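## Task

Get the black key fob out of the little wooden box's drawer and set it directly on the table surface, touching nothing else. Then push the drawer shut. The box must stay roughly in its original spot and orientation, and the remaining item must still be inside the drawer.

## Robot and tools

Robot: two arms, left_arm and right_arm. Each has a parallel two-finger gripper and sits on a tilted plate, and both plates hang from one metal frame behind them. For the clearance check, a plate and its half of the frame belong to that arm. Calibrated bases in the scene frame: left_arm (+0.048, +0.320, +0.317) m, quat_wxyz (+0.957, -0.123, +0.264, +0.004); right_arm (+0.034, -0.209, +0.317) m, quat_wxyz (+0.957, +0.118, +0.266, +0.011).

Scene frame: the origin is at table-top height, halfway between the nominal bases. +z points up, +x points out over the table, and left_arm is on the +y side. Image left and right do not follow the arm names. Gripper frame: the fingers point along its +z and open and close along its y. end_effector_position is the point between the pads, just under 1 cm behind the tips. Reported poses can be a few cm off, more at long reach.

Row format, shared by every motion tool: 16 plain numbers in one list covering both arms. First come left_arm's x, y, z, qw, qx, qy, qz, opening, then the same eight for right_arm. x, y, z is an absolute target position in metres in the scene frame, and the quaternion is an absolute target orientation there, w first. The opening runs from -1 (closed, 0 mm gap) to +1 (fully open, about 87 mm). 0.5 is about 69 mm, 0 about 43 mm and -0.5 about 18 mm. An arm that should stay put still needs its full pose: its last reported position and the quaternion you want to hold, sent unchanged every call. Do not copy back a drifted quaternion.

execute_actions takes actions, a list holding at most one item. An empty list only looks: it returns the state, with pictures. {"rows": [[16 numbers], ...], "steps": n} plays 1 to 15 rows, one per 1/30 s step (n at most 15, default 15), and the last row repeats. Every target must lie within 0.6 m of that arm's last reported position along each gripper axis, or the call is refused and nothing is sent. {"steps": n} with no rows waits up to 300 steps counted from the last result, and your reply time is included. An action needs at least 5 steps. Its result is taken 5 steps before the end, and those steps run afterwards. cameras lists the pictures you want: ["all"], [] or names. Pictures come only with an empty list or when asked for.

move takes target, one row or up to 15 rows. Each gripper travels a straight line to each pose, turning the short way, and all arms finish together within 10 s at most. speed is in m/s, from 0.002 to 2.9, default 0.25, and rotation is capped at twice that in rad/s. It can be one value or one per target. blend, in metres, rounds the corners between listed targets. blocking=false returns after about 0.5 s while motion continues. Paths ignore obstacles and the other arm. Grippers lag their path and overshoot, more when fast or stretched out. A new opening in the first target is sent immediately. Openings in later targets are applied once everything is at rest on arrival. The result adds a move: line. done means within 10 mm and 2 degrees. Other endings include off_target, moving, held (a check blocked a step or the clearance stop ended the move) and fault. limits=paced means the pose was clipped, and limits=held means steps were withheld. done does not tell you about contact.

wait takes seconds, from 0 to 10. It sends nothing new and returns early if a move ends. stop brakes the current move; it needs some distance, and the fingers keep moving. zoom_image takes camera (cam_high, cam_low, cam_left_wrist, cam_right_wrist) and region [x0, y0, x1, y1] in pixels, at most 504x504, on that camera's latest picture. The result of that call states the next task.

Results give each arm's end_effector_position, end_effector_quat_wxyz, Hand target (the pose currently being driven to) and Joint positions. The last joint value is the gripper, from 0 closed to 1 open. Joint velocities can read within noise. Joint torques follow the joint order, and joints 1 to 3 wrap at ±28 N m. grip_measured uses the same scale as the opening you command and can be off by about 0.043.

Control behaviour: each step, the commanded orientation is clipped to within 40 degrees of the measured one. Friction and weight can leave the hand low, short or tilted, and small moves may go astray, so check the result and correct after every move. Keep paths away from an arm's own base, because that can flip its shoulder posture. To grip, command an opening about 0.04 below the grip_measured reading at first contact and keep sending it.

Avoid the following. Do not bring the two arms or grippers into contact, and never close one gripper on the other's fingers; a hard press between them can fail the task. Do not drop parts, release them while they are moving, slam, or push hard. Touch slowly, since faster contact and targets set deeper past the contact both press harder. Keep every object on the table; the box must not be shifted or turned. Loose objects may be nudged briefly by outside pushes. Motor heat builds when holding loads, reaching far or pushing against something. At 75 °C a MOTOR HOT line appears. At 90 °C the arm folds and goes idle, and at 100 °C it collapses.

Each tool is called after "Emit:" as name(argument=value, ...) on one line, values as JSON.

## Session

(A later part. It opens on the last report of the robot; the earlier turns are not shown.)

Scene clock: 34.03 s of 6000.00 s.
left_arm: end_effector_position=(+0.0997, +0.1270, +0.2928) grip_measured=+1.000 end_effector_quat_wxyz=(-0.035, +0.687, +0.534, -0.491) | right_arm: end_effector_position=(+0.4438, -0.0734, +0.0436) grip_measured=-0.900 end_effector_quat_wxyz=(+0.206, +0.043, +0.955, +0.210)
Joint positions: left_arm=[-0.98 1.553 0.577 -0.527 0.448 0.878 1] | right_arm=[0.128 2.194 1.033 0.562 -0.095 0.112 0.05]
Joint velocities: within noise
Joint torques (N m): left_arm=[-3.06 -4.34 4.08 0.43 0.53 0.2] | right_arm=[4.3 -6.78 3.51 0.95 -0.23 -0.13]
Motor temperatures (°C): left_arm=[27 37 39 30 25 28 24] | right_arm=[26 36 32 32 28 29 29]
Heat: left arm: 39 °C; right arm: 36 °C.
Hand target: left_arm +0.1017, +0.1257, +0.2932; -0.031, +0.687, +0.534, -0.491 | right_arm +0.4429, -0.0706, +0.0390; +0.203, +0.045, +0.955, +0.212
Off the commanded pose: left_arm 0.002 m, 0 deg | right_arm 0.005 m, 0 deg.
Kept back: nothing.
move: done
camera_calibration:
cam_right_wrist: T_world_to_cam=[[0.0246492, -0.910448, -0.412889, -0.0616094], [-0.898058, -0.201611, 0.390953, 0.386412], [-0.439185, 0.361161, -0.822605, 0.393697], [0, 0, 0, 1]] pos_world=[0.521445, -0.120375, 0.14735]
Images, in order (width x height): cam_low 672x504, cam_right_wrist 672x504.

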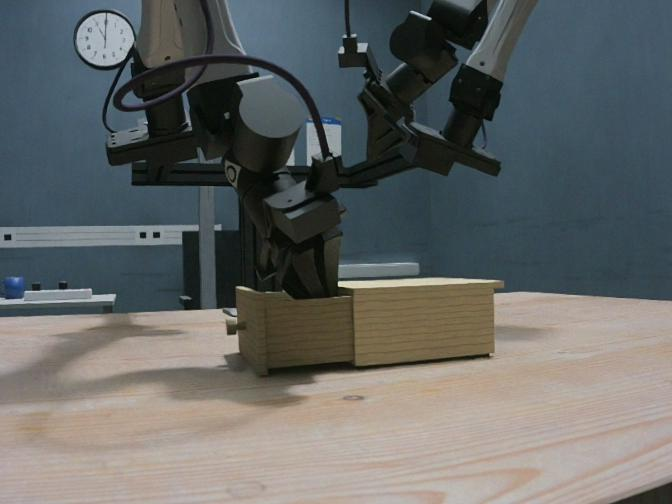

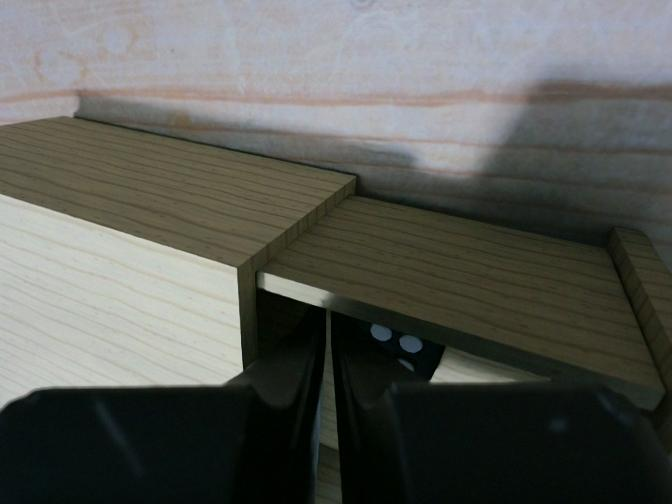

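Emit:
move(target=[0.1017, 0.1257, 0.2933, -0.031, 0.687, 0.534, -0.491, 1.0, 0.441, -0.1025, 0.039, 0.2030, 0.0450, 0.9549, 0.2117, -0.9], speed=0.06, cameras=["cam_right_wrist", "cam_low", "cam_high"])

Emit:
zoom_image(camera="cam_high", region=[260, 270, 400, 375])

Scene clock: 35.37 s of 6000.00 s.
left_arm: end_effector_position=(+0.0997, +0.1270, +0.2928) grip_measured=+1.000 end_effector_quat_wxyz=(-0.035, +0.687, +0.534, -0.491) | right_arm: end_effector_position=(+0.4380, -0.0976, +0.0352) grip_measured=-0.900 end_effector_quat_wxyz=(+0.198, +0.049, +0.956, +0.212)
Joint positions: left_arm=[-0.98 1.553 0.577 -0.527 0.448 0.878 1] | right_arm=[0.061 2.194 1.019 0.558 -0.15 0.088 0.05]
Joint velocities: within noise
Joint torques (N m): left_arm=[-3.06 -4.33 4.03 0.43 0.54 0.21] | right_arm=[2.55 -9.63 1.46 0.89 -0.32 -0.27]
Motor temperatures (°C): left_arm=[27 37 39 30 25 28 24] | right_arm=[26 36 32 32 28 29 29]
Heat: left arm: 39 °C; right arm: 36 °C.
Hand target: left_arm +0.1017, +0.1257, +0.2932; -0.031, +0.687, +0.534, -0.491 | right_arm +0.4409, -0.1025, +0.0388; +0.203, +0.045, +0.955, +0.212
Off the commanded pose: left_arm 0.002 m, 0 deg | right_arm 0.007 m, 1 deg.
Kept back: nothing.
move: done
camera_calibration:
cam_right_wrist: T_world_to_cam=[[0.00988344, -0.908353, -0.418087, -0.0800373], [-0.892587, -0.196492, 0.405807, 0.377177], [-0.450767, 0.369168, -0.812727, 0.398591], [0, 0, 0, 1]] pos_world=[0.517126, -0.145737, 0.137422]
Images, in order (width x height): cam_high 672x504, cam_low 672x504, cam_right_wrist 672x504.

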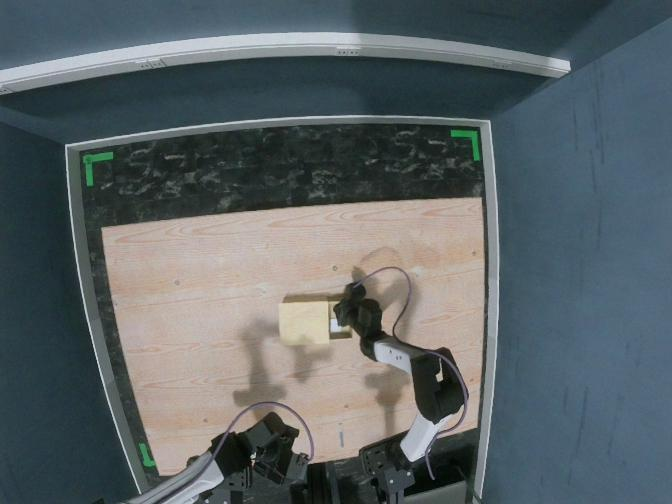

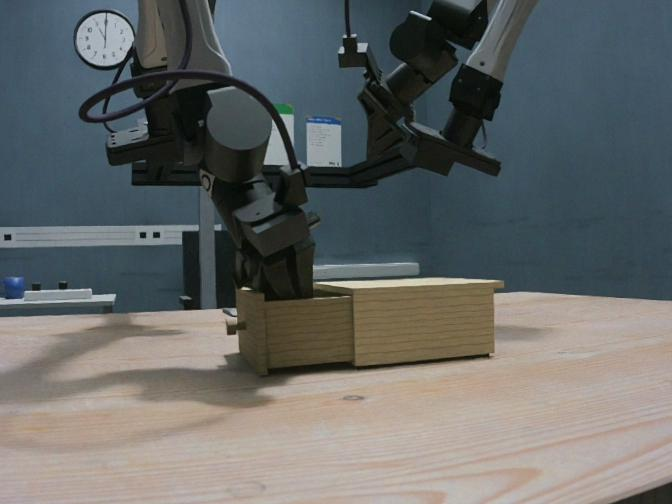

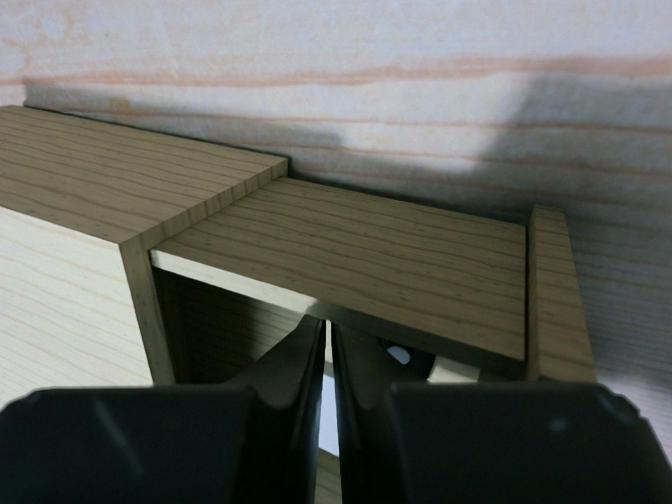

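Scaled by 3.600 from the camera's 672x504 image, which has a finer 960x720 frame.

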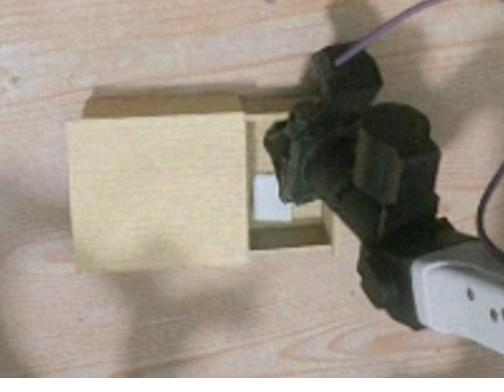

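Emit:
move(target=[[0.1017, 0.1257, 0.2933, -0.031, 0.687, 0.534, -0.491, 1.0, 0.413, -0.124, 0.090, 0.2030, 0.0450, 0.9549, 0.2117, -0.9], [0.1017, 0.1257, 0.2933, -0.031, 0.687, 0.534, -0.491, 1.0, 0.42, -0.115, 0.125, 0.2079, 0, 0.9781, 0, -0.9]], speed=0.2, blend=[0.015, 0], cameras=["cam_right_wrist", "cam_low", "cam_high"])

Emit:
zoom_image(camera="cam_right_wrist", region=[100, 50, 500, 350])

Scene clock: 38.23 s of 6000.00 s.
left_arm: end_effector_position=(+0.0997, +0.1270, +0.2928) grip_measured=+1.000 end_effector_quat_wxyz=(-0.035, +0.687, +0.534, -0.491) | right_arm: end_effector_position=(+0.4019, -0.1154, +0.1101) grip_measured=-0.900 end_effector_quat_wxyz=(+0.184, -0.005, +0.983, +0.001)
Joint positions: left_arm=[-0.98 1.553 0.577 -0.527 0.448 0.878 1] | right_arm=[0.303 1.892 0.834 0.347 0.437 0.065 0.05]
Joint velocities: within noise
Joint torques (N m): left_arm=[-3.04 -4.36 4.04 0.44 0.54 0.21] | right_arm=[4.96 -10.26 4.55 0.79 0.14 -0.25]
Motor temperatures (°C): left_arm=[27 37 39 30 25 28 24] | right_arm=[26 37 32 32 28 29 29]
Heat: left arm: 39 °C; right arm: 37 °C.
Hand target: left_arm +0.1017, +0.1257, +0.2932; -0.031, +0.687, +0.534, -0.491 | right_arm +0.4196, -0.1151, +0.1247; +0.208, +0.000, +0.978, +0.000
Off the commanded pose: left_arm 0.002 m, 0 deg | right_arm 0.023 m, 3 deg.
Kept back: nothing.
move: off_target (right_arm)
camera_calibration:
cam_right_wrist: T_world_to_cam=[[0.0296797, -0.999539, 0.00634955, -0.129723], [-0.872896, -0.0228232, 0.487373, 0.314239], [-0.487003, -0.0200076, -0.873171, 0.425926], [0, 0, 0, 1]] pos_world=[0.485575, -0.11397, 0.219578]
Images, in order (width x height): cam_high 672x504, cam_low 672x504, cam_right_wrist 672x504.

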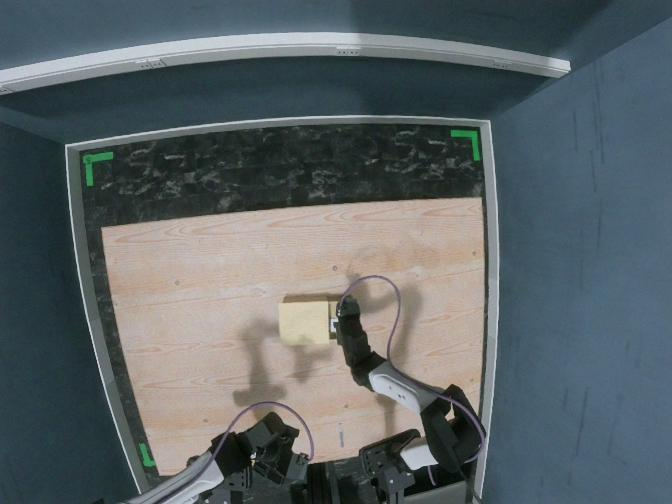

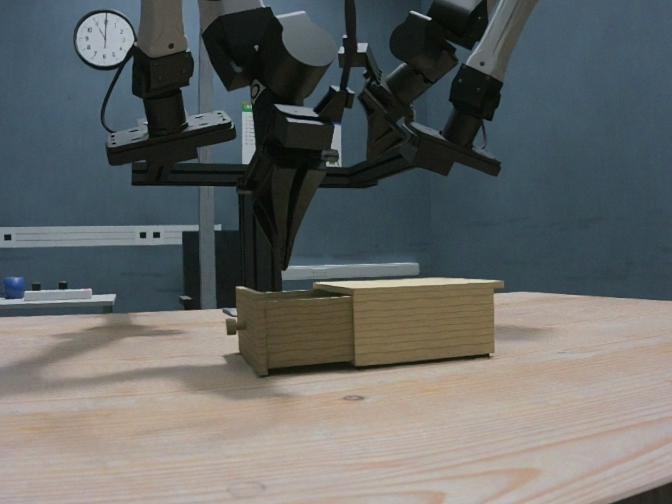

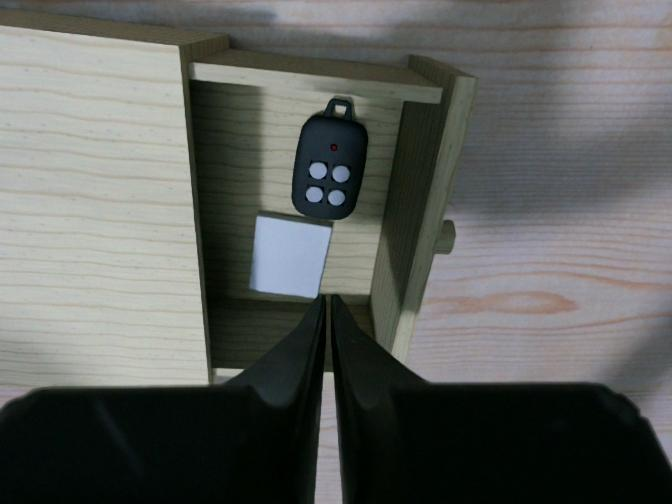

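Scaled by 1.260 from the camera's 672x504 image, which has a finer 960x720 frame.

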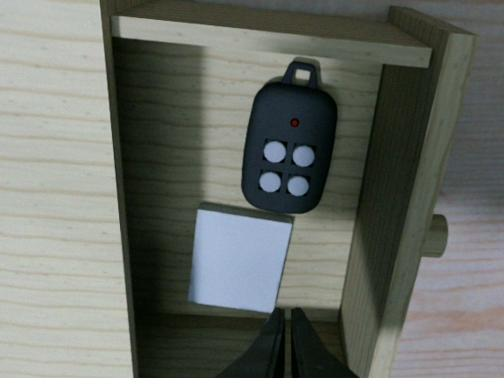

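Emit:
move(target=[0.1017, 0.1257, 0.2933, -0.031, 0.687, 0.534, -0.491, 1.0, 0.412, -0.108, 0.100, 0.2077, -0.0091, 0.9772, -0.0427, -0.04], speed=0.15, cameras=["cam_right_wrist", "cam_low", "cam_high"])

Emit:
zoom_image(camera="cam_right_wrist", region=[100, 50, 550, 388])

Scene clock: 40.47 s of 6000.00 s.
left_arm: end_effector_position=(+0.0997, +0.1270, +0.2928) grip_measured=+1.000 end_effector_quat_wxyz=(-0.035, +0.687, +0.534, -0.491) | right_arm: end_effector_position=(+0.4042, -0.1135, +0.0997) grip_measured=-0.040 end_effector_quat_wxyz=(+0.194, -0.009, +0.980, -0.041)
Joint positions: left_arm=[-0.98 1.553 0.577 -0.527 0.448 0.878 1] | right_arm=[0.337 1.966 0.862 0.402 0.544 0.057 0.48]
Joint velocities: within noise
Joint torques (N m): left_arm=[-2.97 -4.34 4.04 0.43 0.54 0.21] | right_arm=[5.48 -6.3 4.33 1.03 0.15 -0.24]
Motor temperatures (°C): left_arm=[27 37 39 30 25 28 24] | right_arm=[26 37 32 32 28 29 29]
Heat: left arm: 39 °C; right arm: 37 °C.
Hand target: left_arm +0.1017, +0.1257, +0.2932; -0.031, +0.687, +0.534, -0.491 | right_arm +0.4118, -0.1080, +0.1003; +0.207, -0.009, +0.977, -0.042
Off the commanded pose: left_arm 0.002 m, 0 deg | right_arm 0.010 m, 2 deg.
Kept back: nothing.
move: done
camera_calibration:
cam_right_wrist: T_world_to_cam=[[0.0207401, -0.995674, 0.0905707, -0.13219], [-0.883731, 0.0241061, 0.467374, 0.333076], [-0.467536, -0.0897335, -0.879408, 0.402882], [0, 0, 0, 1]] pos_world=[0.485453, -0.103495, 0.210599]
Images, in order (width x height): cam_high 672x504, cam_low 672x504, cam_right_wrist 672x504.

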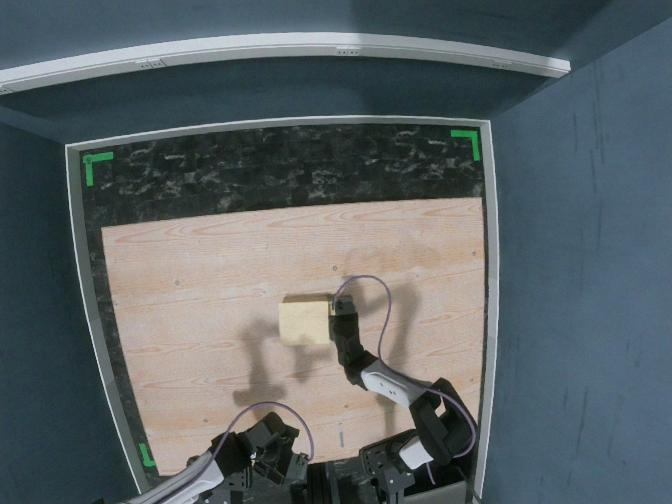

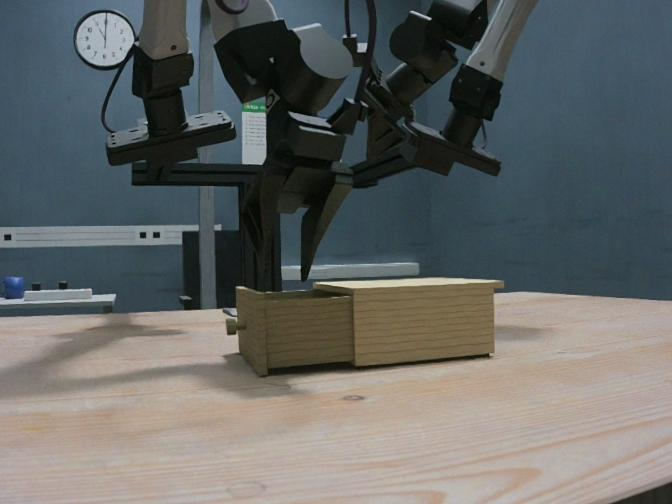

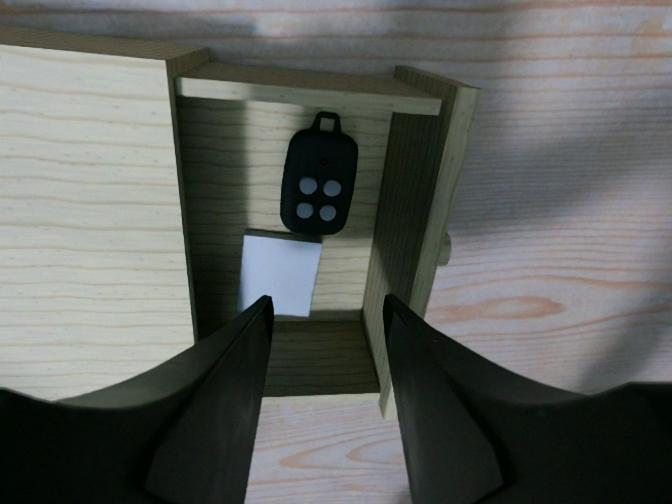

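Scaled by 1.120 from the camera's 672x504 image, which has a finer 960x720 frame.

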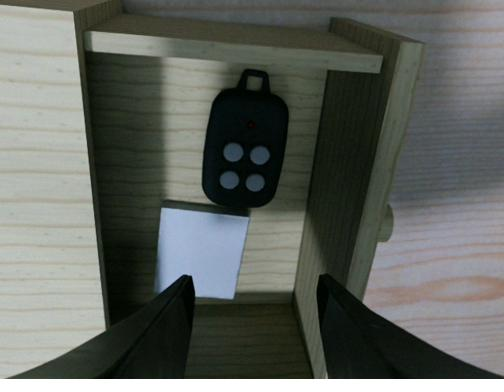

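Emit:
move(target=[0.1017, 0.1257, 0.2933, -0.031, 0.687, 0.534, -0.491, 1.0, 0.428, -0.1105, 0.0525, 0.2077, -0.0091, 0.9772, -0.0427, -0.04], speed=0.12, cameras=["cam_right_wrist", "cam_low", "cam_high"])

Emit:
zoom_image(camera="cam_right_wrist", region=[100, 100, 550, 438])

Scene clock: 41.80 s of 6000.00 s.
left_arm: end_effector_position=(+0.0997, +0.1270, +0.2928) grip_measured=+1.000 end_effector_quat_wxyz=(-0.035, +0.687, +0.534, -0.491) | right_arm: end_effector_position=(+0.4224, -0.1101, +0.0568) grip_measured=-0.040 end_effector_quat_wxyz=(+0.200, -0.012, +0.979, -0.045)
Joint positions: left_arm=[-0.98 1.553 0.577 -0.527 0.448 0.878 1] | right_arm=[0.292 2.145 0.988 0.485 0.516 0.01 0.48]
Joint velocities: within noise
Joint torques (N m): left_arm=[-3.03 -4.33 4.08 0.42 0.53 0.2] | right_arm=[3.86 -6.54 3.85 1.07 -0.01 -0.25]
Motor temperatures (°C): left_arm=[27 37 39 30 25 28 24] | right_arm=[26 37 32 32 28 29 29]
Heat: left arm: 39 °C; right arm: 37 °C.
Hand target: left_arm +0.1017, +0.1257, +0.2932; -0.031, +0.687, +0.534, -0.491 | right_arm +0.4279, -0.1106, +0.0527; +0.208, -0.009, +0.977, -0.043
Off the commanded pose: left_arm 0.002 m, 0 deg | right_arm 0.007 m, 1 deg.
Kept back: nothing.
move: done
camera_calibration:
cam_right_wrist: T_world_to_cam=[[0.0262208, -0.994761, 0.098806, -0.128059], [-0.88916, 0.0219617, 0.457069, 0.371692], [-0.456844, -0.099839, -0.883926, 0.368683], [0, 0, 0, 1]] pos_world=[0.502282, -0.0987425, 0.168652]
Images, in order (width x height): cam_high 672x504, cam_low 672x504, cam_right_wrist 672x504.

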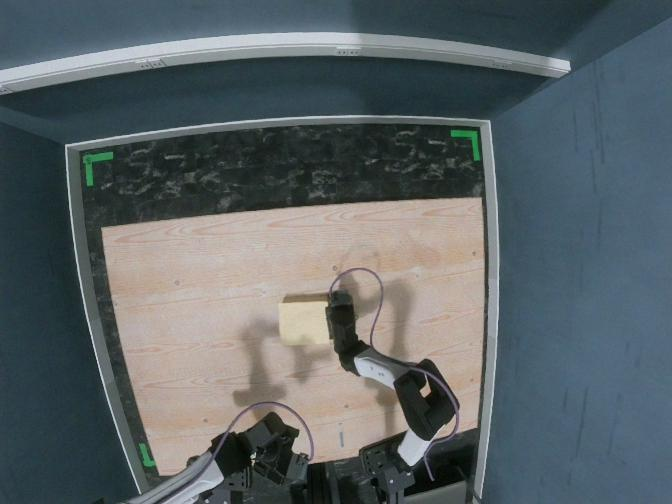

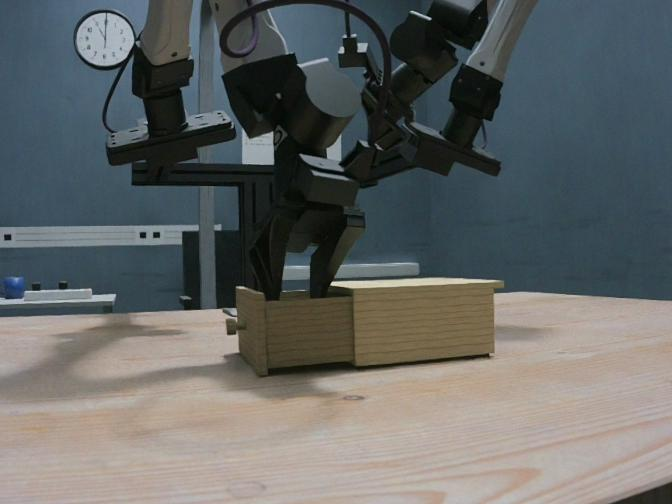

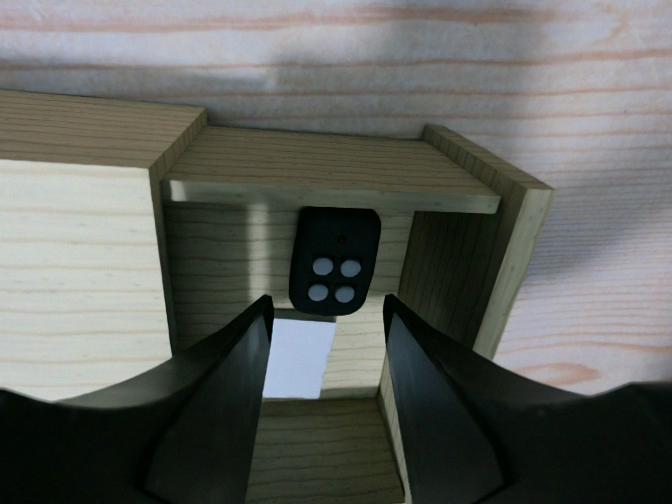

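Scaled by 1.120 from the camera's 672x504 image, which has a finer 960x720 frame.

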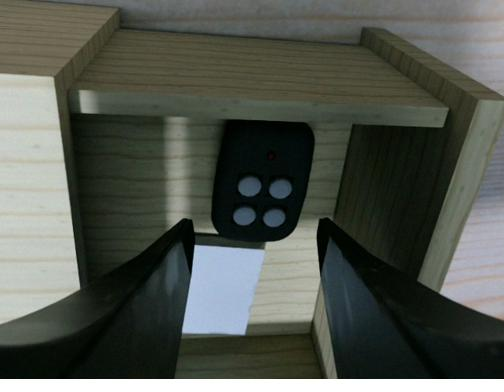

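Emit:
move(target=[0.1017, 0.1257, 0.2933, -0.031, 0.687, 0.534, -0.491, 1.0, 0.4355, -0.1125, 0.0355, 0.2077, -0.0091, 0.9772, -0.0427, -0.04], speed=0.06, cameras=["cam_right_wrist", "cam_low"])

Emit:
zoom_image(camera="cam_right_wrist", region=[100, 150, 550, 488])

Scene clock: 42.83 s of 6000.00 s.
left_arm: end_effector_position=(+0.0997, +0.1270, +0.2928) grip_measured=+1.000 end_effector_quat_wxyz=(-0.035, +0.687, +0.534, -0.491) | right_arm: end_effector_position=(+0.4300, -0.1111, +0.0406) grip_measured=-0.040 end_effector_quat_wxyz=(+0.200, -0.013, +0.979, -0.044)
Joint positions: left_arm=[-0.98 1.553 0.577 -0.527 0.448 0.878 1] | right_arm=[0.27 2.206 1.045 0.497 0.497 -0.006 0.48]
Joint velocities: within noise
Joint torques (N m): left_arm=[-3.03 -4.36 4.01 0.43 0.54 0.21] | right_arm=[3.69 -6.74 3.81 1.08 -0.04 -0.2]
Motor temperatures (°C): left_arm=[27 37 39 30 25 28 24] | right_arm=[26 37 32 32 28 29 29]
Heat: left arm: 39 °C; right arm: 37 °C.
Hand target: left_arm +0.1017, +0.1257, +0.2932; -0.031, +0.687, +0.534, -0.491 | right_arm +0.4353, -0.1126, +0.0358; +0.208, -0.009, +0.977, -0.043
Off the commanded pose: left_arm 0.002 m, 0 deg | right_arm 0.008 m, 1 deg.
Kept back: nothing.
move: done
camera_calibration:
cam_right_wrist: T_world_to_cam=[[0.0268978, -0.994866, 0.0975622, -0.127817], [-0.889326, 0.0207522, 0.456802, 0.385881], [-0.456482, -0.0990516, -0.884202, 0.357671], [0, 0, 0, 1]] pos_world=[0.509882, -0.0997409, 0.152453]
Images, in order (width x height): cam_low 672x504, cam_right_wrist 672x504.

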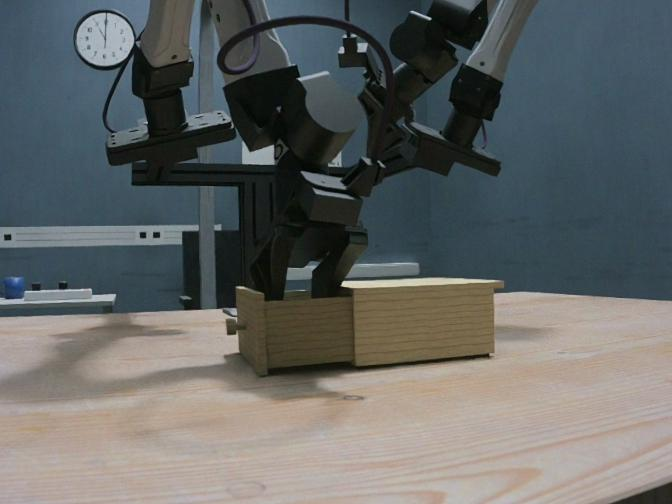

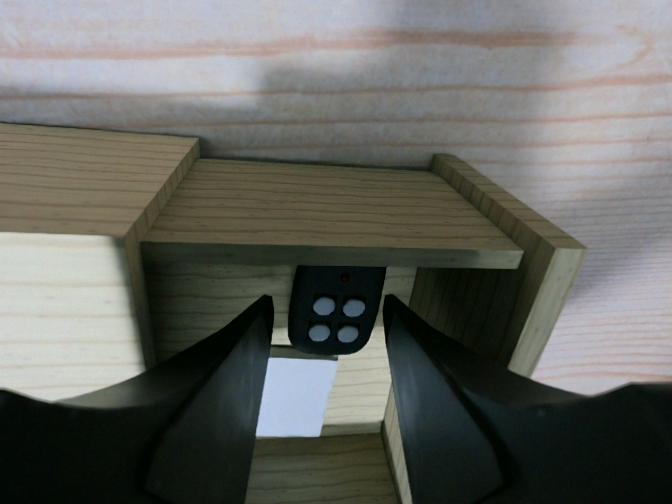

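Scaled by 1.120 from the camera's 672x504 image, which has a finer 960x720 frame.

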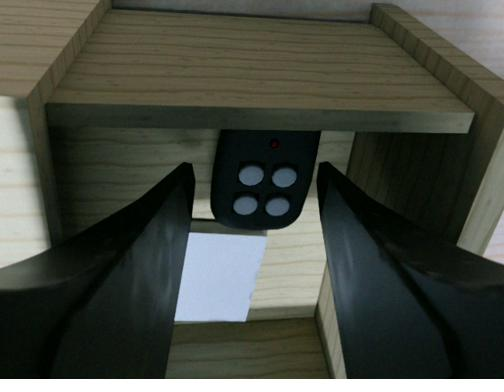

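Emit:
execute_actions(actions=[{"rows": [[0.1017,0.1257,0.2933,-0.031,0.687,0.534,-0.491,1.0,0.4355,-0.1125,0.0355,0.2077,-0.0091,0.9772,-0.0427,-0.06],[0.1017,0.1257,0.2933,-0.031,0.687,0.534,-0.491,1.0,0.4355,-0.1125,0.0355,0.2077,-0.0091,0.9772,-0.0427,-0.08],[0.1017,0.1257,0.2933,-0.031,0.687,0.534,-0.491,1.0,0.4355,-0.1125,0.0355,0.2077,-0.0091,0.9772,-0.0427,-0.10],[0.1017,0.1257,0.2933,-0.031,0.687,0.534,-0.491,1.0,0.4355,-0.1125,0.0355,0.2077,-0.0091,0.9772,-0.0427,-0.12],[0.1017,0.1257,0.2933,-0.031,0.687,0.534,-0.491,1.0,0.4355,-0.1125,0.0355,0.2077,-0.0091,0.9772,-0.0427,-0.14],[0.1017,0.1257,0.2933,-0.031,0.687,0.534,-0.491,1.0,0.4355,-0.1125,0.0355,0.2077,-0.0091,0.9772,-0.0427,-0.16],[0.1017,0.1257,0.2933,-0.031,0.687,0.534,-0.491,1.0,0.4355,-0.1125,0.0355,0.2077,-0.0091,0.9772,-0.0427,-0.18],[0.1017,0.1257,0.2933,-0.031,0.687,0.534,-0.491,1.0,0.4355,-0.1125,0.0355,0.2077,-0.0091,0.9772,-0.0427,-0.20],[0.1017,0.1257,0.2933,-0.031,0.687,0.534,-0.491,1.0,0.4355,-0.1125,0.0355,0.2077,-0.0091,0.9772,-0.0427,-0.22],[0.1017,0.1257,0.2933,-0.031,0.687,0.534,-0.491,1.0,0.4355,-0.1125,0.0355,0.2077,-0.0091,0.9772,-0.0427,-0.24],[0.1017,0.1257,0.2933,-0.031,0.687,0.534,-0.491,1.0,0.4355,-0.1125,0.0355,0.2077,-0.0091,0.9772,-0.0427,-0.26],[0.1017,0.1257,0.2933,-0.031,0.687,0.534,-0.491,1.0,0.4355,-0.1125,0.0355,0.2077,-0.0091,0.9772,-0.0427,-0.28],[0.1017,0.1257,0.2933,-0.031,0.687,0.534,-0.491,1.0,0.4355,-0.1125,0.0355,0.2077,-0.0091,0.9772,-0.0427,-0.29],[0.1017,0.1257,0.2933,-0.031,0.687,0.534,-0.491,1.0,0.4355,-0.1125,0.0355,0.2077,-0.0091,0.9772,-0.0427,-0.30],[0.1017,0.1257,0.2933,-0.031,0.687,0.534,-0.491,1.0,0.4355,-0.1125,0.0355,0.2077,-0.0091,0.9772,-0.0427,-0.30]], "steps": 15}], cameras=["cam_right_wrist"])

Scene clock: 43.97 s of 6000.00 s.
left_arm: end_effector_position=(+0.0997, +0.1270, +0.2928) grip_measured=+1.000 end_effector_quat_wxyz=(-0.035, +0.687, +0.534, -0.491) | right_arm: end_effector_position=(+0.4307, -0.1108, +0.0407) grip_measured=-0.230 end_effector_quat_wxyz=(+0.201, -0.013, +0.979, -0.043)
Joint positions: left_arm=[-0.98 1.553 0.577 -0.527 0.448 0.878 1] | right_arm=[0.27 2.206 1.045 0.498 0.496 -0.008 0.385]
Joint velocities: left_arm=[within noise] | right_arm=[-0.007 -0.002 0.012 0.037 -0.051 -0.037 -0.231]
Joint torques (N m): left_arm=[-3.08 -4.29 4.07 0.43 0.55 0.21] | right_arm=[3.66 -6.65 3.71 1.08 -0.04 -0.19]
Motor temperatures (°C): left_arm=[27 38 39 30 25 28 24] | right_arm=[26 37 32 32 28 29 29]
Heat: left arm: 39 °C; right arm: 37 °C.
Steps of this call (1-24: nothing new was sent; 25-34: this action's first 10). Readings (end_effector_position of left_arm | right_arm):
25: (+0.0997, +0.1270, +0.2928) | (+0.4307, -0.1107, +0.0407)
26: (+0.0997, +0.1270, +0.2928) | (+0.4307, -0.1107, +0.0407)
28: (+0.0997, +0.1270, +0.2928) | (+0.4307, -0.1107, +0.0407)
32: (+0.0997, +0.1270, +0.2928) | (+0.4307, -0.1108, +0.0407)
34: the state above
camera_calibration:
cam_right_wrist: T_world_to_cam=[[0.0276737, -0.994964, 0.0963389, -0.127776], [-0.890082, 0.0193374, 0.455391, 0.386559], [-0.45496, -0.0983518, -0.885064, 0.357572], [0, 0, 0, 1]] pos_world=[0.510286, -0.09944, 0.152749]
Images, in order (width x height): cam_right_wrist 672x504.

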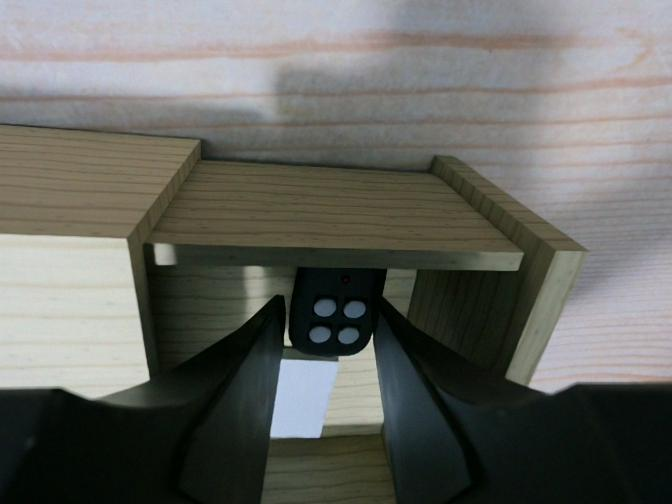

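Emit:
wait(seconds=0.4, cameras=["cam_right_wrist"])

Scene clock: 46.47 s of 6000.00 s.
left_arm: end_effector_position=(+0.0997, +0.1270, +0.2928) grip_measured=+1.000 end_effector_quat_wxyz=(-0.035, +0.687, +0.534, -0.491) | right_arm: end_effector_position=(+0.4307, -0.1108, +0.0407) grip_measured=-0.300 end_effector_quat_wxyz=(+0.201, -0.013, +0.978, -0.043)
Joint positions: left_arm=[-0.98 1.553 0.577 -0.527 0.448 0.878 1] | right_arm=[0.27 2.206 1.045 0.499 0.496 -0.008 0.35]
Joint velocities: within noise
Joint torques (N m): left_arm=[-3.03 -4.34 4.05 0.44 0.53 0.21] | right_arm=[3.63 -6.75 3.86 1.12 -0.02 -0.2]
Motor temperatures (°C): left_arm=[27 38 39 30 25 28 24] | right_arm=[26 37 31 32 28 29 29]
Heat: left arm: 39 °C; right arm: 37 °C.
Hand target: left_arm +0.1017, +0.1257, +0.2932; -0.031, +0.687, +0.534, -0.491 | right_arm +0.4355, -0.1125, +0.0358; +0.208, -0.009, +0.977, -0.043
Off the commanded pose: left_arm 0.002 m, 0 deg | right_arm 0.007 m, 1 deg.
Steps of this call (1-5: your previous action's last 5; 6-75: nothing new was sent). Readings (end_effector_position of left_arm | right_arm):
1: (+0.0997, +0.1270, +0.2928) | (+0.4307, -0.1108, +0.0407)
2: (+0.0997, +0.1270, +0.2928) | (+0.4307, -0.1108, +0.0407)
4: (+0.0997, +0.1270, +0.2928) | (+0.4307, -0.1108, +0.0407)
8: (+0.0997, +0.1270, +0.2928) | (+0.4307, -0.1108, +0.0407)
75: the state above
camera_calibration:
cam_right_wrist: T_world_to_cam=[[0.0279103, -0.994947, 0.0964395, -0.127915], [-0.890221, 0.0191425, 0.455126, 0.386741], [-0.454673, -0.0985552, -0.885189, 0.357469], [0, 0, 0, 1]] pos_world=[0.510387, -0.0994411, 0.152748]
Images, in order (width x height): cam_right_wrist 672x504.

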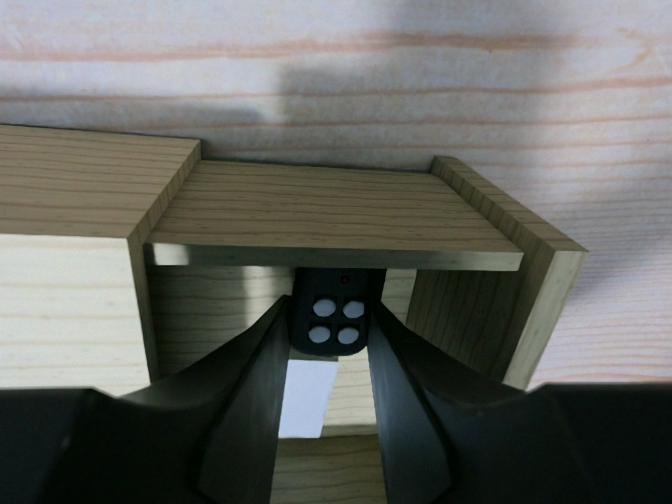

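Emit:
move(target=[[0.1017, 0.1257, 0.2933, -0.031, 0.687, 0.534, -0.491, 1.0, 0.4355, -0.1145, 0.0355, 0.2077, -0.0091, 0.9772, -0.0427, -0.04], [0.1017, 0.1257, 0.2933, -0.031, 0.687, 0.534, -0.491, 1.0, 0.4395, -0.1160, 0.0255, 0.2077, -0.0091, 0.9772, -0.0427, -0.04]], speed=0.04, cameras=["cam_right_wrist", "cam_low"])

Emit:
zoom_image(camera="cam_right_wrist", region=[200, 230, 470, 432])

Scene clock: 48.70 s of 6000.00 s.
left_arm: end_effector_position=(+0.0997, +0.1270, +0.2928) grip_measured=+1.000 end_effector_quat_wxyz=(-0.035, +0.687, +0.534, -0.491) | right_arm: end_effector_position=(+0.4342, -0.1128, +0.0351) grip_measured=-0.041 end_effector_quat_wxyz=(+0.202, -0.018, +0.978, -0.043)
Joint positions: left_arm=[-0.98 1.553 0.577 -0.527 0.448 0.878 1] | right_arm=[0.259 2.226 1.065 0.504 0.485 -0.026 0.48]
Joint velocities: within noise
Joint torques (N m): left_arm=[-3.04 -4.33 4.07 0.42 0.53 0.21] | right_arm=[2.8 -5.83 4.71 1.1 -0.07 -0.13]
Motor temperatures (°C): left_arm=[27 38 39 30 25 28 24] | right_arm=[26 37 31 32 28 29 29]
Heat: left arm: 39 °C; right arm: 37 °C.
Hand target: left_arm +0.1017, +0.1257, +0.2932; -0.031, +0.687, +0.534, -0.491 | right_arm +0.4392, -0.1162, +0.0261; +0.208, -0.009, +0.977, -0.043
Off the commanded pose: left_arm 0.002 m, 0 deg | right_arm 0.011 m, 1 deg.
Kept back: nothing.
move: off_target (right_arm)
camera_calibration:
cam_right_wrist: T_world_to_cam=[[0.0373483, -0.994451, 0.0983505, -0.133677], [-0.89081, 0.0114672, 0.45423, 0.391908], [-0.452838, -0.104576, -0.885439, 0.352381], [0, 0, 0, 1]] pos_world=[0.51368, -0.100579, 0.147142]
Images, in order (width x height): cam_low 672x504, cam_right_wrist 672x504.

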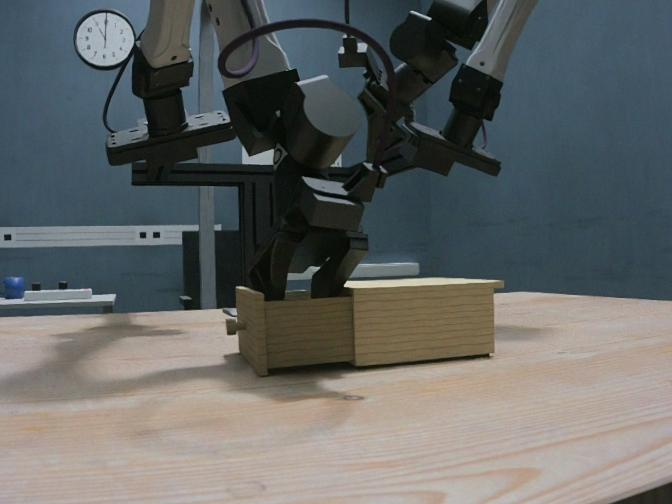

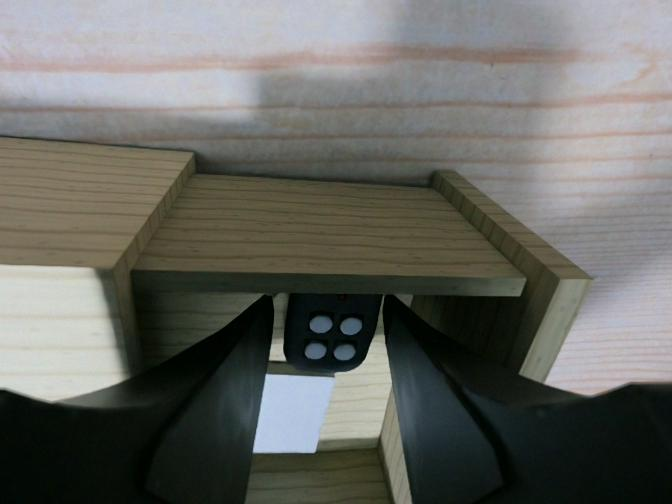

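Scaled by 1.867 from the camera's 672x504 image, which has a finer 960x720 frame.

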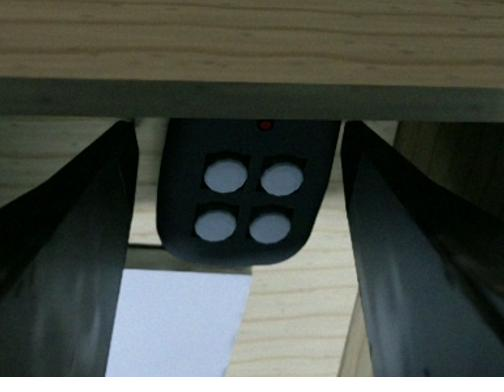

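Emit:
execute_actions(actions=[{"rows": [[0.1017,0.1257,0.2933,-0.031,0.687,0.534,-0.491,1.0,0.4395,-0.1160,0.0265,0.2077,-0.0091,0.9772,-0.0427,-0.06],[0.1017,0.1257,0.2933,-0.031,0.687,0.534,-0.491,1.0,0.4395,-0.1160,0.0265,0.2077,-0.0091,0.9772,-0.0427,-0.08],[0.1017,0.1257,0.2933,-0.031,0.687,0.534,-0.491,1.0,0.4395,-0.1160,0.0265,0.2077,-0.0091,0.9772,-0.0427,-0.10],[0.1017,0.1257,0.2933,-0.031,0.687,0.534,-0.491,1.0,0.4395,-0.1160,0.0265,0.2077,-0.0091,0.9772,-0.0427,-0.12],[0.1017,0.1257,0.2933,-0.031,0.687,0.534,-0.491,1.0,0.4395,-0.1160,0.0265,0.2077,-0.0091,0.9772,-0.0427,-0.14],[0.1017,0.1257,0.2933,-0.031,0.687,0.534,-0.491,1.0,0.4395,-0.1160,0.0265,0.2077,-0.0091,0.9772,-0.0427,-0.16],[0.1017,0.1257,0.2933,-0.031,0.687,0.534,-0.491,1.0,0.4395,-0.1160,0.0265,0.2077,-0.0091,0.9772,-0.0427,-0.18],[0.1017,0.1257,0.2933,-0.031,0.687,0.534,-0.491,1.0,0.4395,-0.1160,0.0265,0.2077,-0.0091,0.9772,-0.0427,-0.20],[0.1017,0.1257,0.2933,-0.031,0.687,0.534,-0.491,1.0,0.4395,-0.1160,0.0265,0.2077,-0.0091,0.9772,-0.0427,-0.22],[0.1017,0.1257,0.2933,-0.031,0.687,0.534,-0.491,1.0,0.4395,-0.1160,0.0265,0.2077,-0.0091,0.9772,-0.0427,-0.24],[0.1017,0.1257,0.2933,-0.031,0.687,0.534,-0.491,1.0,0.4395,-0.1160,0.0265,0.2077,-0.0091,0.9772,-0.0427,-0.26],[0.1017,0.1257,0.2933,-0.031,0.687,0.534,-0.491,1.0,0.4395,-0.1160,0.0265,0.2077,-0.0091,0.9772,-0.0427,-0.28],[0.1017,0.1257,0.2933,-0.031,0.687,0.534,-0.491,1.0,0.4395,-0.1160,0.0265,0.2077,-0.0091,0.9772,-0.0427,-0.30],[0.1017,0.1257,0.2933,-0.031,0.687,0.534,-0.491,1.0,0.4395,-0.1160,0.0265,0.2077,-0.0091,0.9772,-0.0427,-0.30],[0.1017,0.1257,0.2933,-0.031,0.687,0.534,-0.491,1.0,0.4395,-0.1160,0.0265,0.2077,-0.0091,0.9772,-0.0427,-0.30]], "steps": 15}])

Emit:
wait(seconds=0.3, cameras=["cam_right_wrist"])

Emit:
zoom_image(camera="cam_right_wrist", region=[200, 230, 470, 432])

Scene clock: 50.53 s of 6000.00 s.
left_arm: end_effector_position=(+0.0997, +0.1270, +0.2928) grip_measured=+1.000 end_effector_quat_wxyz=(-0.035, +0.687, +0.534, -0.491) | right_arm: end_effector_position=(+0.4353, -0.1148, +0.0328) grip_measured=-0.169 end_effector_quat_wxyz=(+0.202, -0.016, +0.978, -0.045)
Joint positions: left_arm=[-0.98 1.553 0.577 -0.527 0.448 0.878 1] | right_arm=[0.253 2.232 1.072 0.505 0.483 -0.028 0.415]
Joint velocities: within noise
Joint torques (N m): left_arm=[-3.02 -4.36 4.08 0.42 0.53 0.2] | right_arm=[3.59 -6.63 3.9 1.07 -0.04 -0.08]
Motor temperatures (°C): left_arm=[27 38 39 30 25 27 23] | right_arm=[26 37 31 32 28 29 29]
Heat: left arm: 39 °C; right arm: 37 °C.
Steps of this call (1-45: nothing new was sent; 46-55: this action's first 10). Readings (end_effector_position of left_arm | right_arm):
46: (+0.0997, +0.1270, +0.2928) | (+0.4344, -0.1127, +0.0351)
47: (+0.0997, +0.1270, +0.2928) | (+0.4346, -0.1129, +0.0347)
49: (+0.0997, +0.1270, +0.2928) | (+0.4352, -0.1137, +0.0334)
53: (+0.0997, +0.1270, +0.2928) | (+0.4353, -0.1148, +0.0328)
55: the state above

Scene clock: 51.00 s of 6000.00 s.
left_arm: end_effector_position=(+0.0997, +0.1270, +0.2928) grip_measured=+1.000 end_effector_quat_wxyz=(-0.035, +0.687, +0.534, -0.491) | right_arm: end_effector_position=(+0.4353, -0.1148, +0.0328) grip_measured=-0.169 end_effector_quat_wxyz=(+0.202, -0.016, +0.978, -0.045)
Joint positions: left_arm=[-0.98 1.553 0.577 -0.527 0.448 0.878 1] | right_arm=[0.253 2.232 1.072 0.505 0.483 -0.028 0.415]
Joint velocities: within noise
Joint torques (N m): left_arm=[-3.03 -4.31 4.1 0.43 0.53 0.2] | right_arm=[3.64 -6.56 3.84 1.07 -0.06 -0.11]
Motor temperatures (°C): left_arm=[27 38 39 30 25 27 23] | right_arm=[26 37 31 32 28 29 29]
Heat: left arm: 39 °C; right arm: 37 °C.
Hand target: left_arm +0.1017, +0.1257, +0.2932; -0.031, +0.687, +0.534, -0.491 | right_arm +0.4393, -0.1160, +0.0267; +0.208, -0.009, +0.977, -0.043
Off the commanded pose: left_arm 0.002 m, 0 deg | right_arm 0.008 m, 1 deg.
Steps of this call (1-5: your previous action's last 5; 6-14: nothing new was sent). Readings (end_effector_position of left_arm | right_arm):
1: (+0.0997, +0.1270, +0.2928) | (+0.4353, -0.1148, +0.0328)
2: (+0.0997, +0.1270, +0.2928) | (+0.4353, -0.1148, +0.0328)
4: (+0.0997, +0.1270, +0.2928) | (+0.4353, -0.1148, +0.0328)
8: (+0.0997, +0.1270, +0.2928) | (+0.4353, -0.1148, +0.0328)
14: the state above
camera_calibration:
cam_right_wrist: T_world_to_cam=[[0.0337132, -0.994339, 0.100767, -0.133934], [-0.890539, 0.0158784, 0.454629, 0.394259], [-0.453655, -0.105064, -0.884962, 0.350848], [0, 0, 0, 1]] pos_world=[0.514782, -0.102574, 0.144741]
Images, in order (width x height): cam_right_wrist 672x504.

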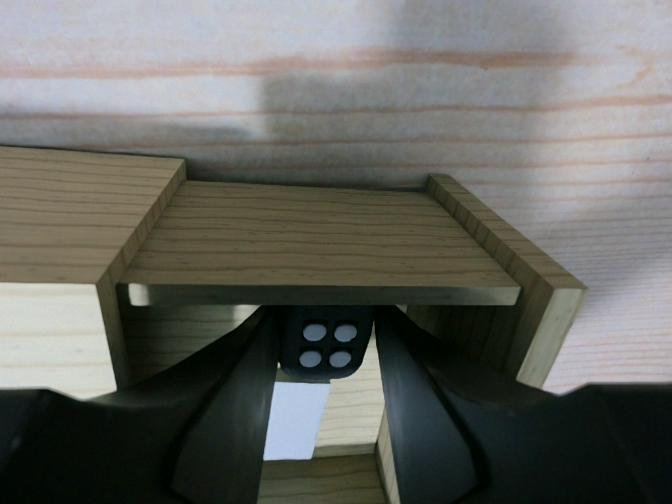

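Scaled by 1.867 from the camera's 672x504 image, which has a finer 960x720 frame.

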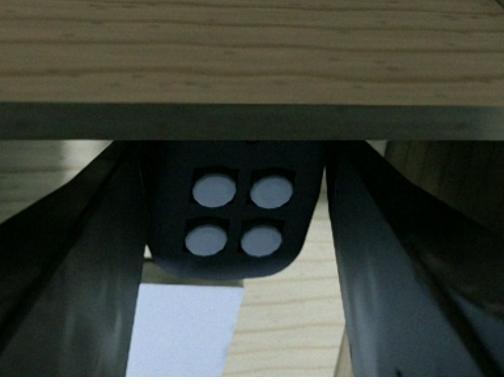

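Emit:
move(target=[[0.1017, 0.1257, 0.2933, -0.031, 0.687, 0.534, -0.491, 1.0, 0.4395, -0.1160, 0.125, 0.2077, -0.0091, 0.9772, -0.0427, -0.3], [0.1017, 0.1257, 0.2933, -0.031, 0.687, 0.534, -0.491, 1.0, 0.44, -0.265, 0.11, 0.2077, -0.0091, 0.9772, -0.0427, -0.3]], speed=[0.15, 0.25], blend=[0.03, 0])

Scene clock: 53.37 s of 6000.00 s.
left_arm: end_effector_position=(+0.0997, +0.1270, +0.2928) grip_measured=+1.000 end_effector_quat_wxyz=(-0.035, +0.687, +0.534, -0.491) | right_arm: end_effector_position=(+0.4234, -0.2615, +0.0956) grip_measured=-0.169 end_effector_quat_wxyz=(+0.180, -0.010, +0.983, -0.043)
Joint positions: left_arm=[-0.98 1.553 0.577 -0.527 0.448 0.878 1] | right_arm=[-0.089 1.819 0.859 0.331 0.212 -0.217 0.415]
Joint velocities: within noise
Joint torques (N m): left_arm=[-3.03 -4.29 4.05 0.43 0.53 0.2] | right_arm=[1.87 -11.19 3.4 0.97 -0.12 -0.23]
Motor temperatures (°C): left_arm=[27 38 39 30 25 27 23] | right_arm=[26 37 31 32 28 29 29]
Heat: left arm: 39 °C; right arm: 37 °C.
Hand target: left_arm +0.1017, +0.1257, +0.2932; -0.031, +0.687, +0.534, -0.491 | right_arm +0.4398, -0.2651, +0.1098; +0.208, -0.009, +0.977, -0.043
Off the commanded pose: left_arm 0.002 m, 0 deg | right_arm 0.022 m, 3 deg.
Kept back: nothing.
move: off_target (right_arm)
camera_calibration:
cam_right_wrist: T_world_to_cam=[[0.024084, -0.995268, 0.0941372, -0.28117], [-0.869471, 0.0256206, 0.493319, 0.347403], [-0.493397, -0.0937306, -0.864739, 0.403598], [0, 0, 0, 1]] pos_world=[0.507962, -0.250911, 0.204095]

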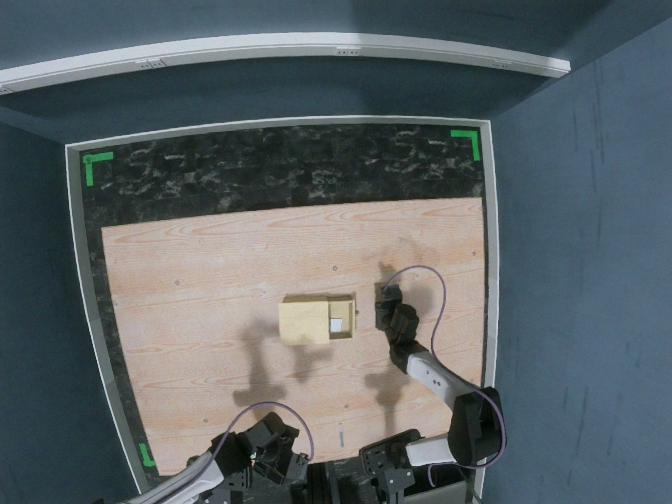

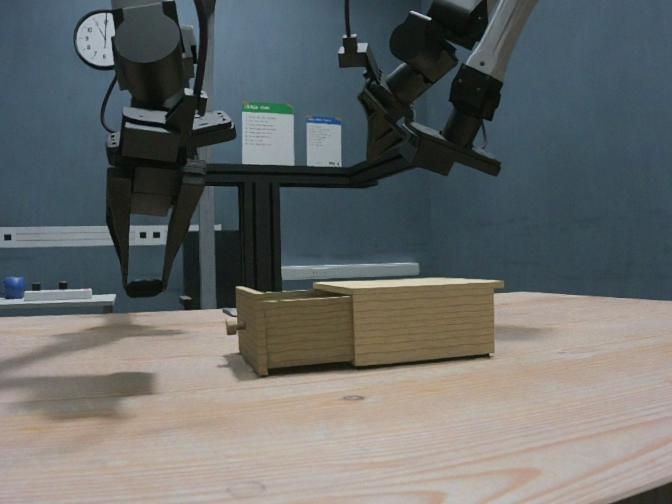

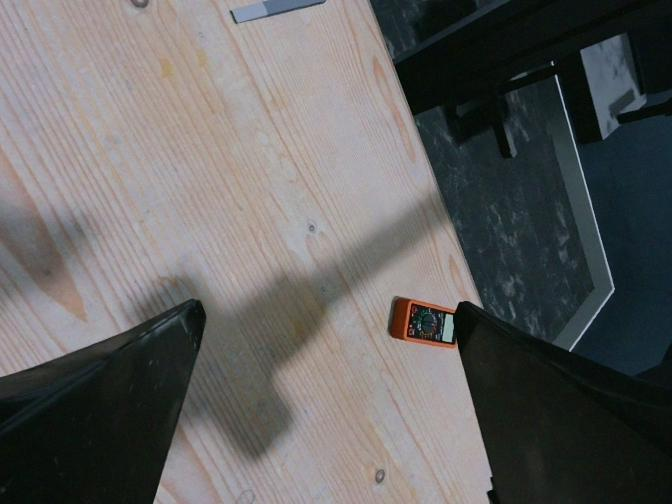

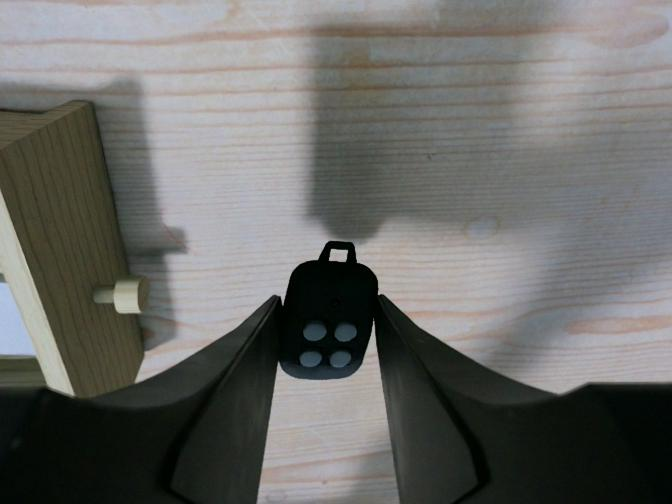

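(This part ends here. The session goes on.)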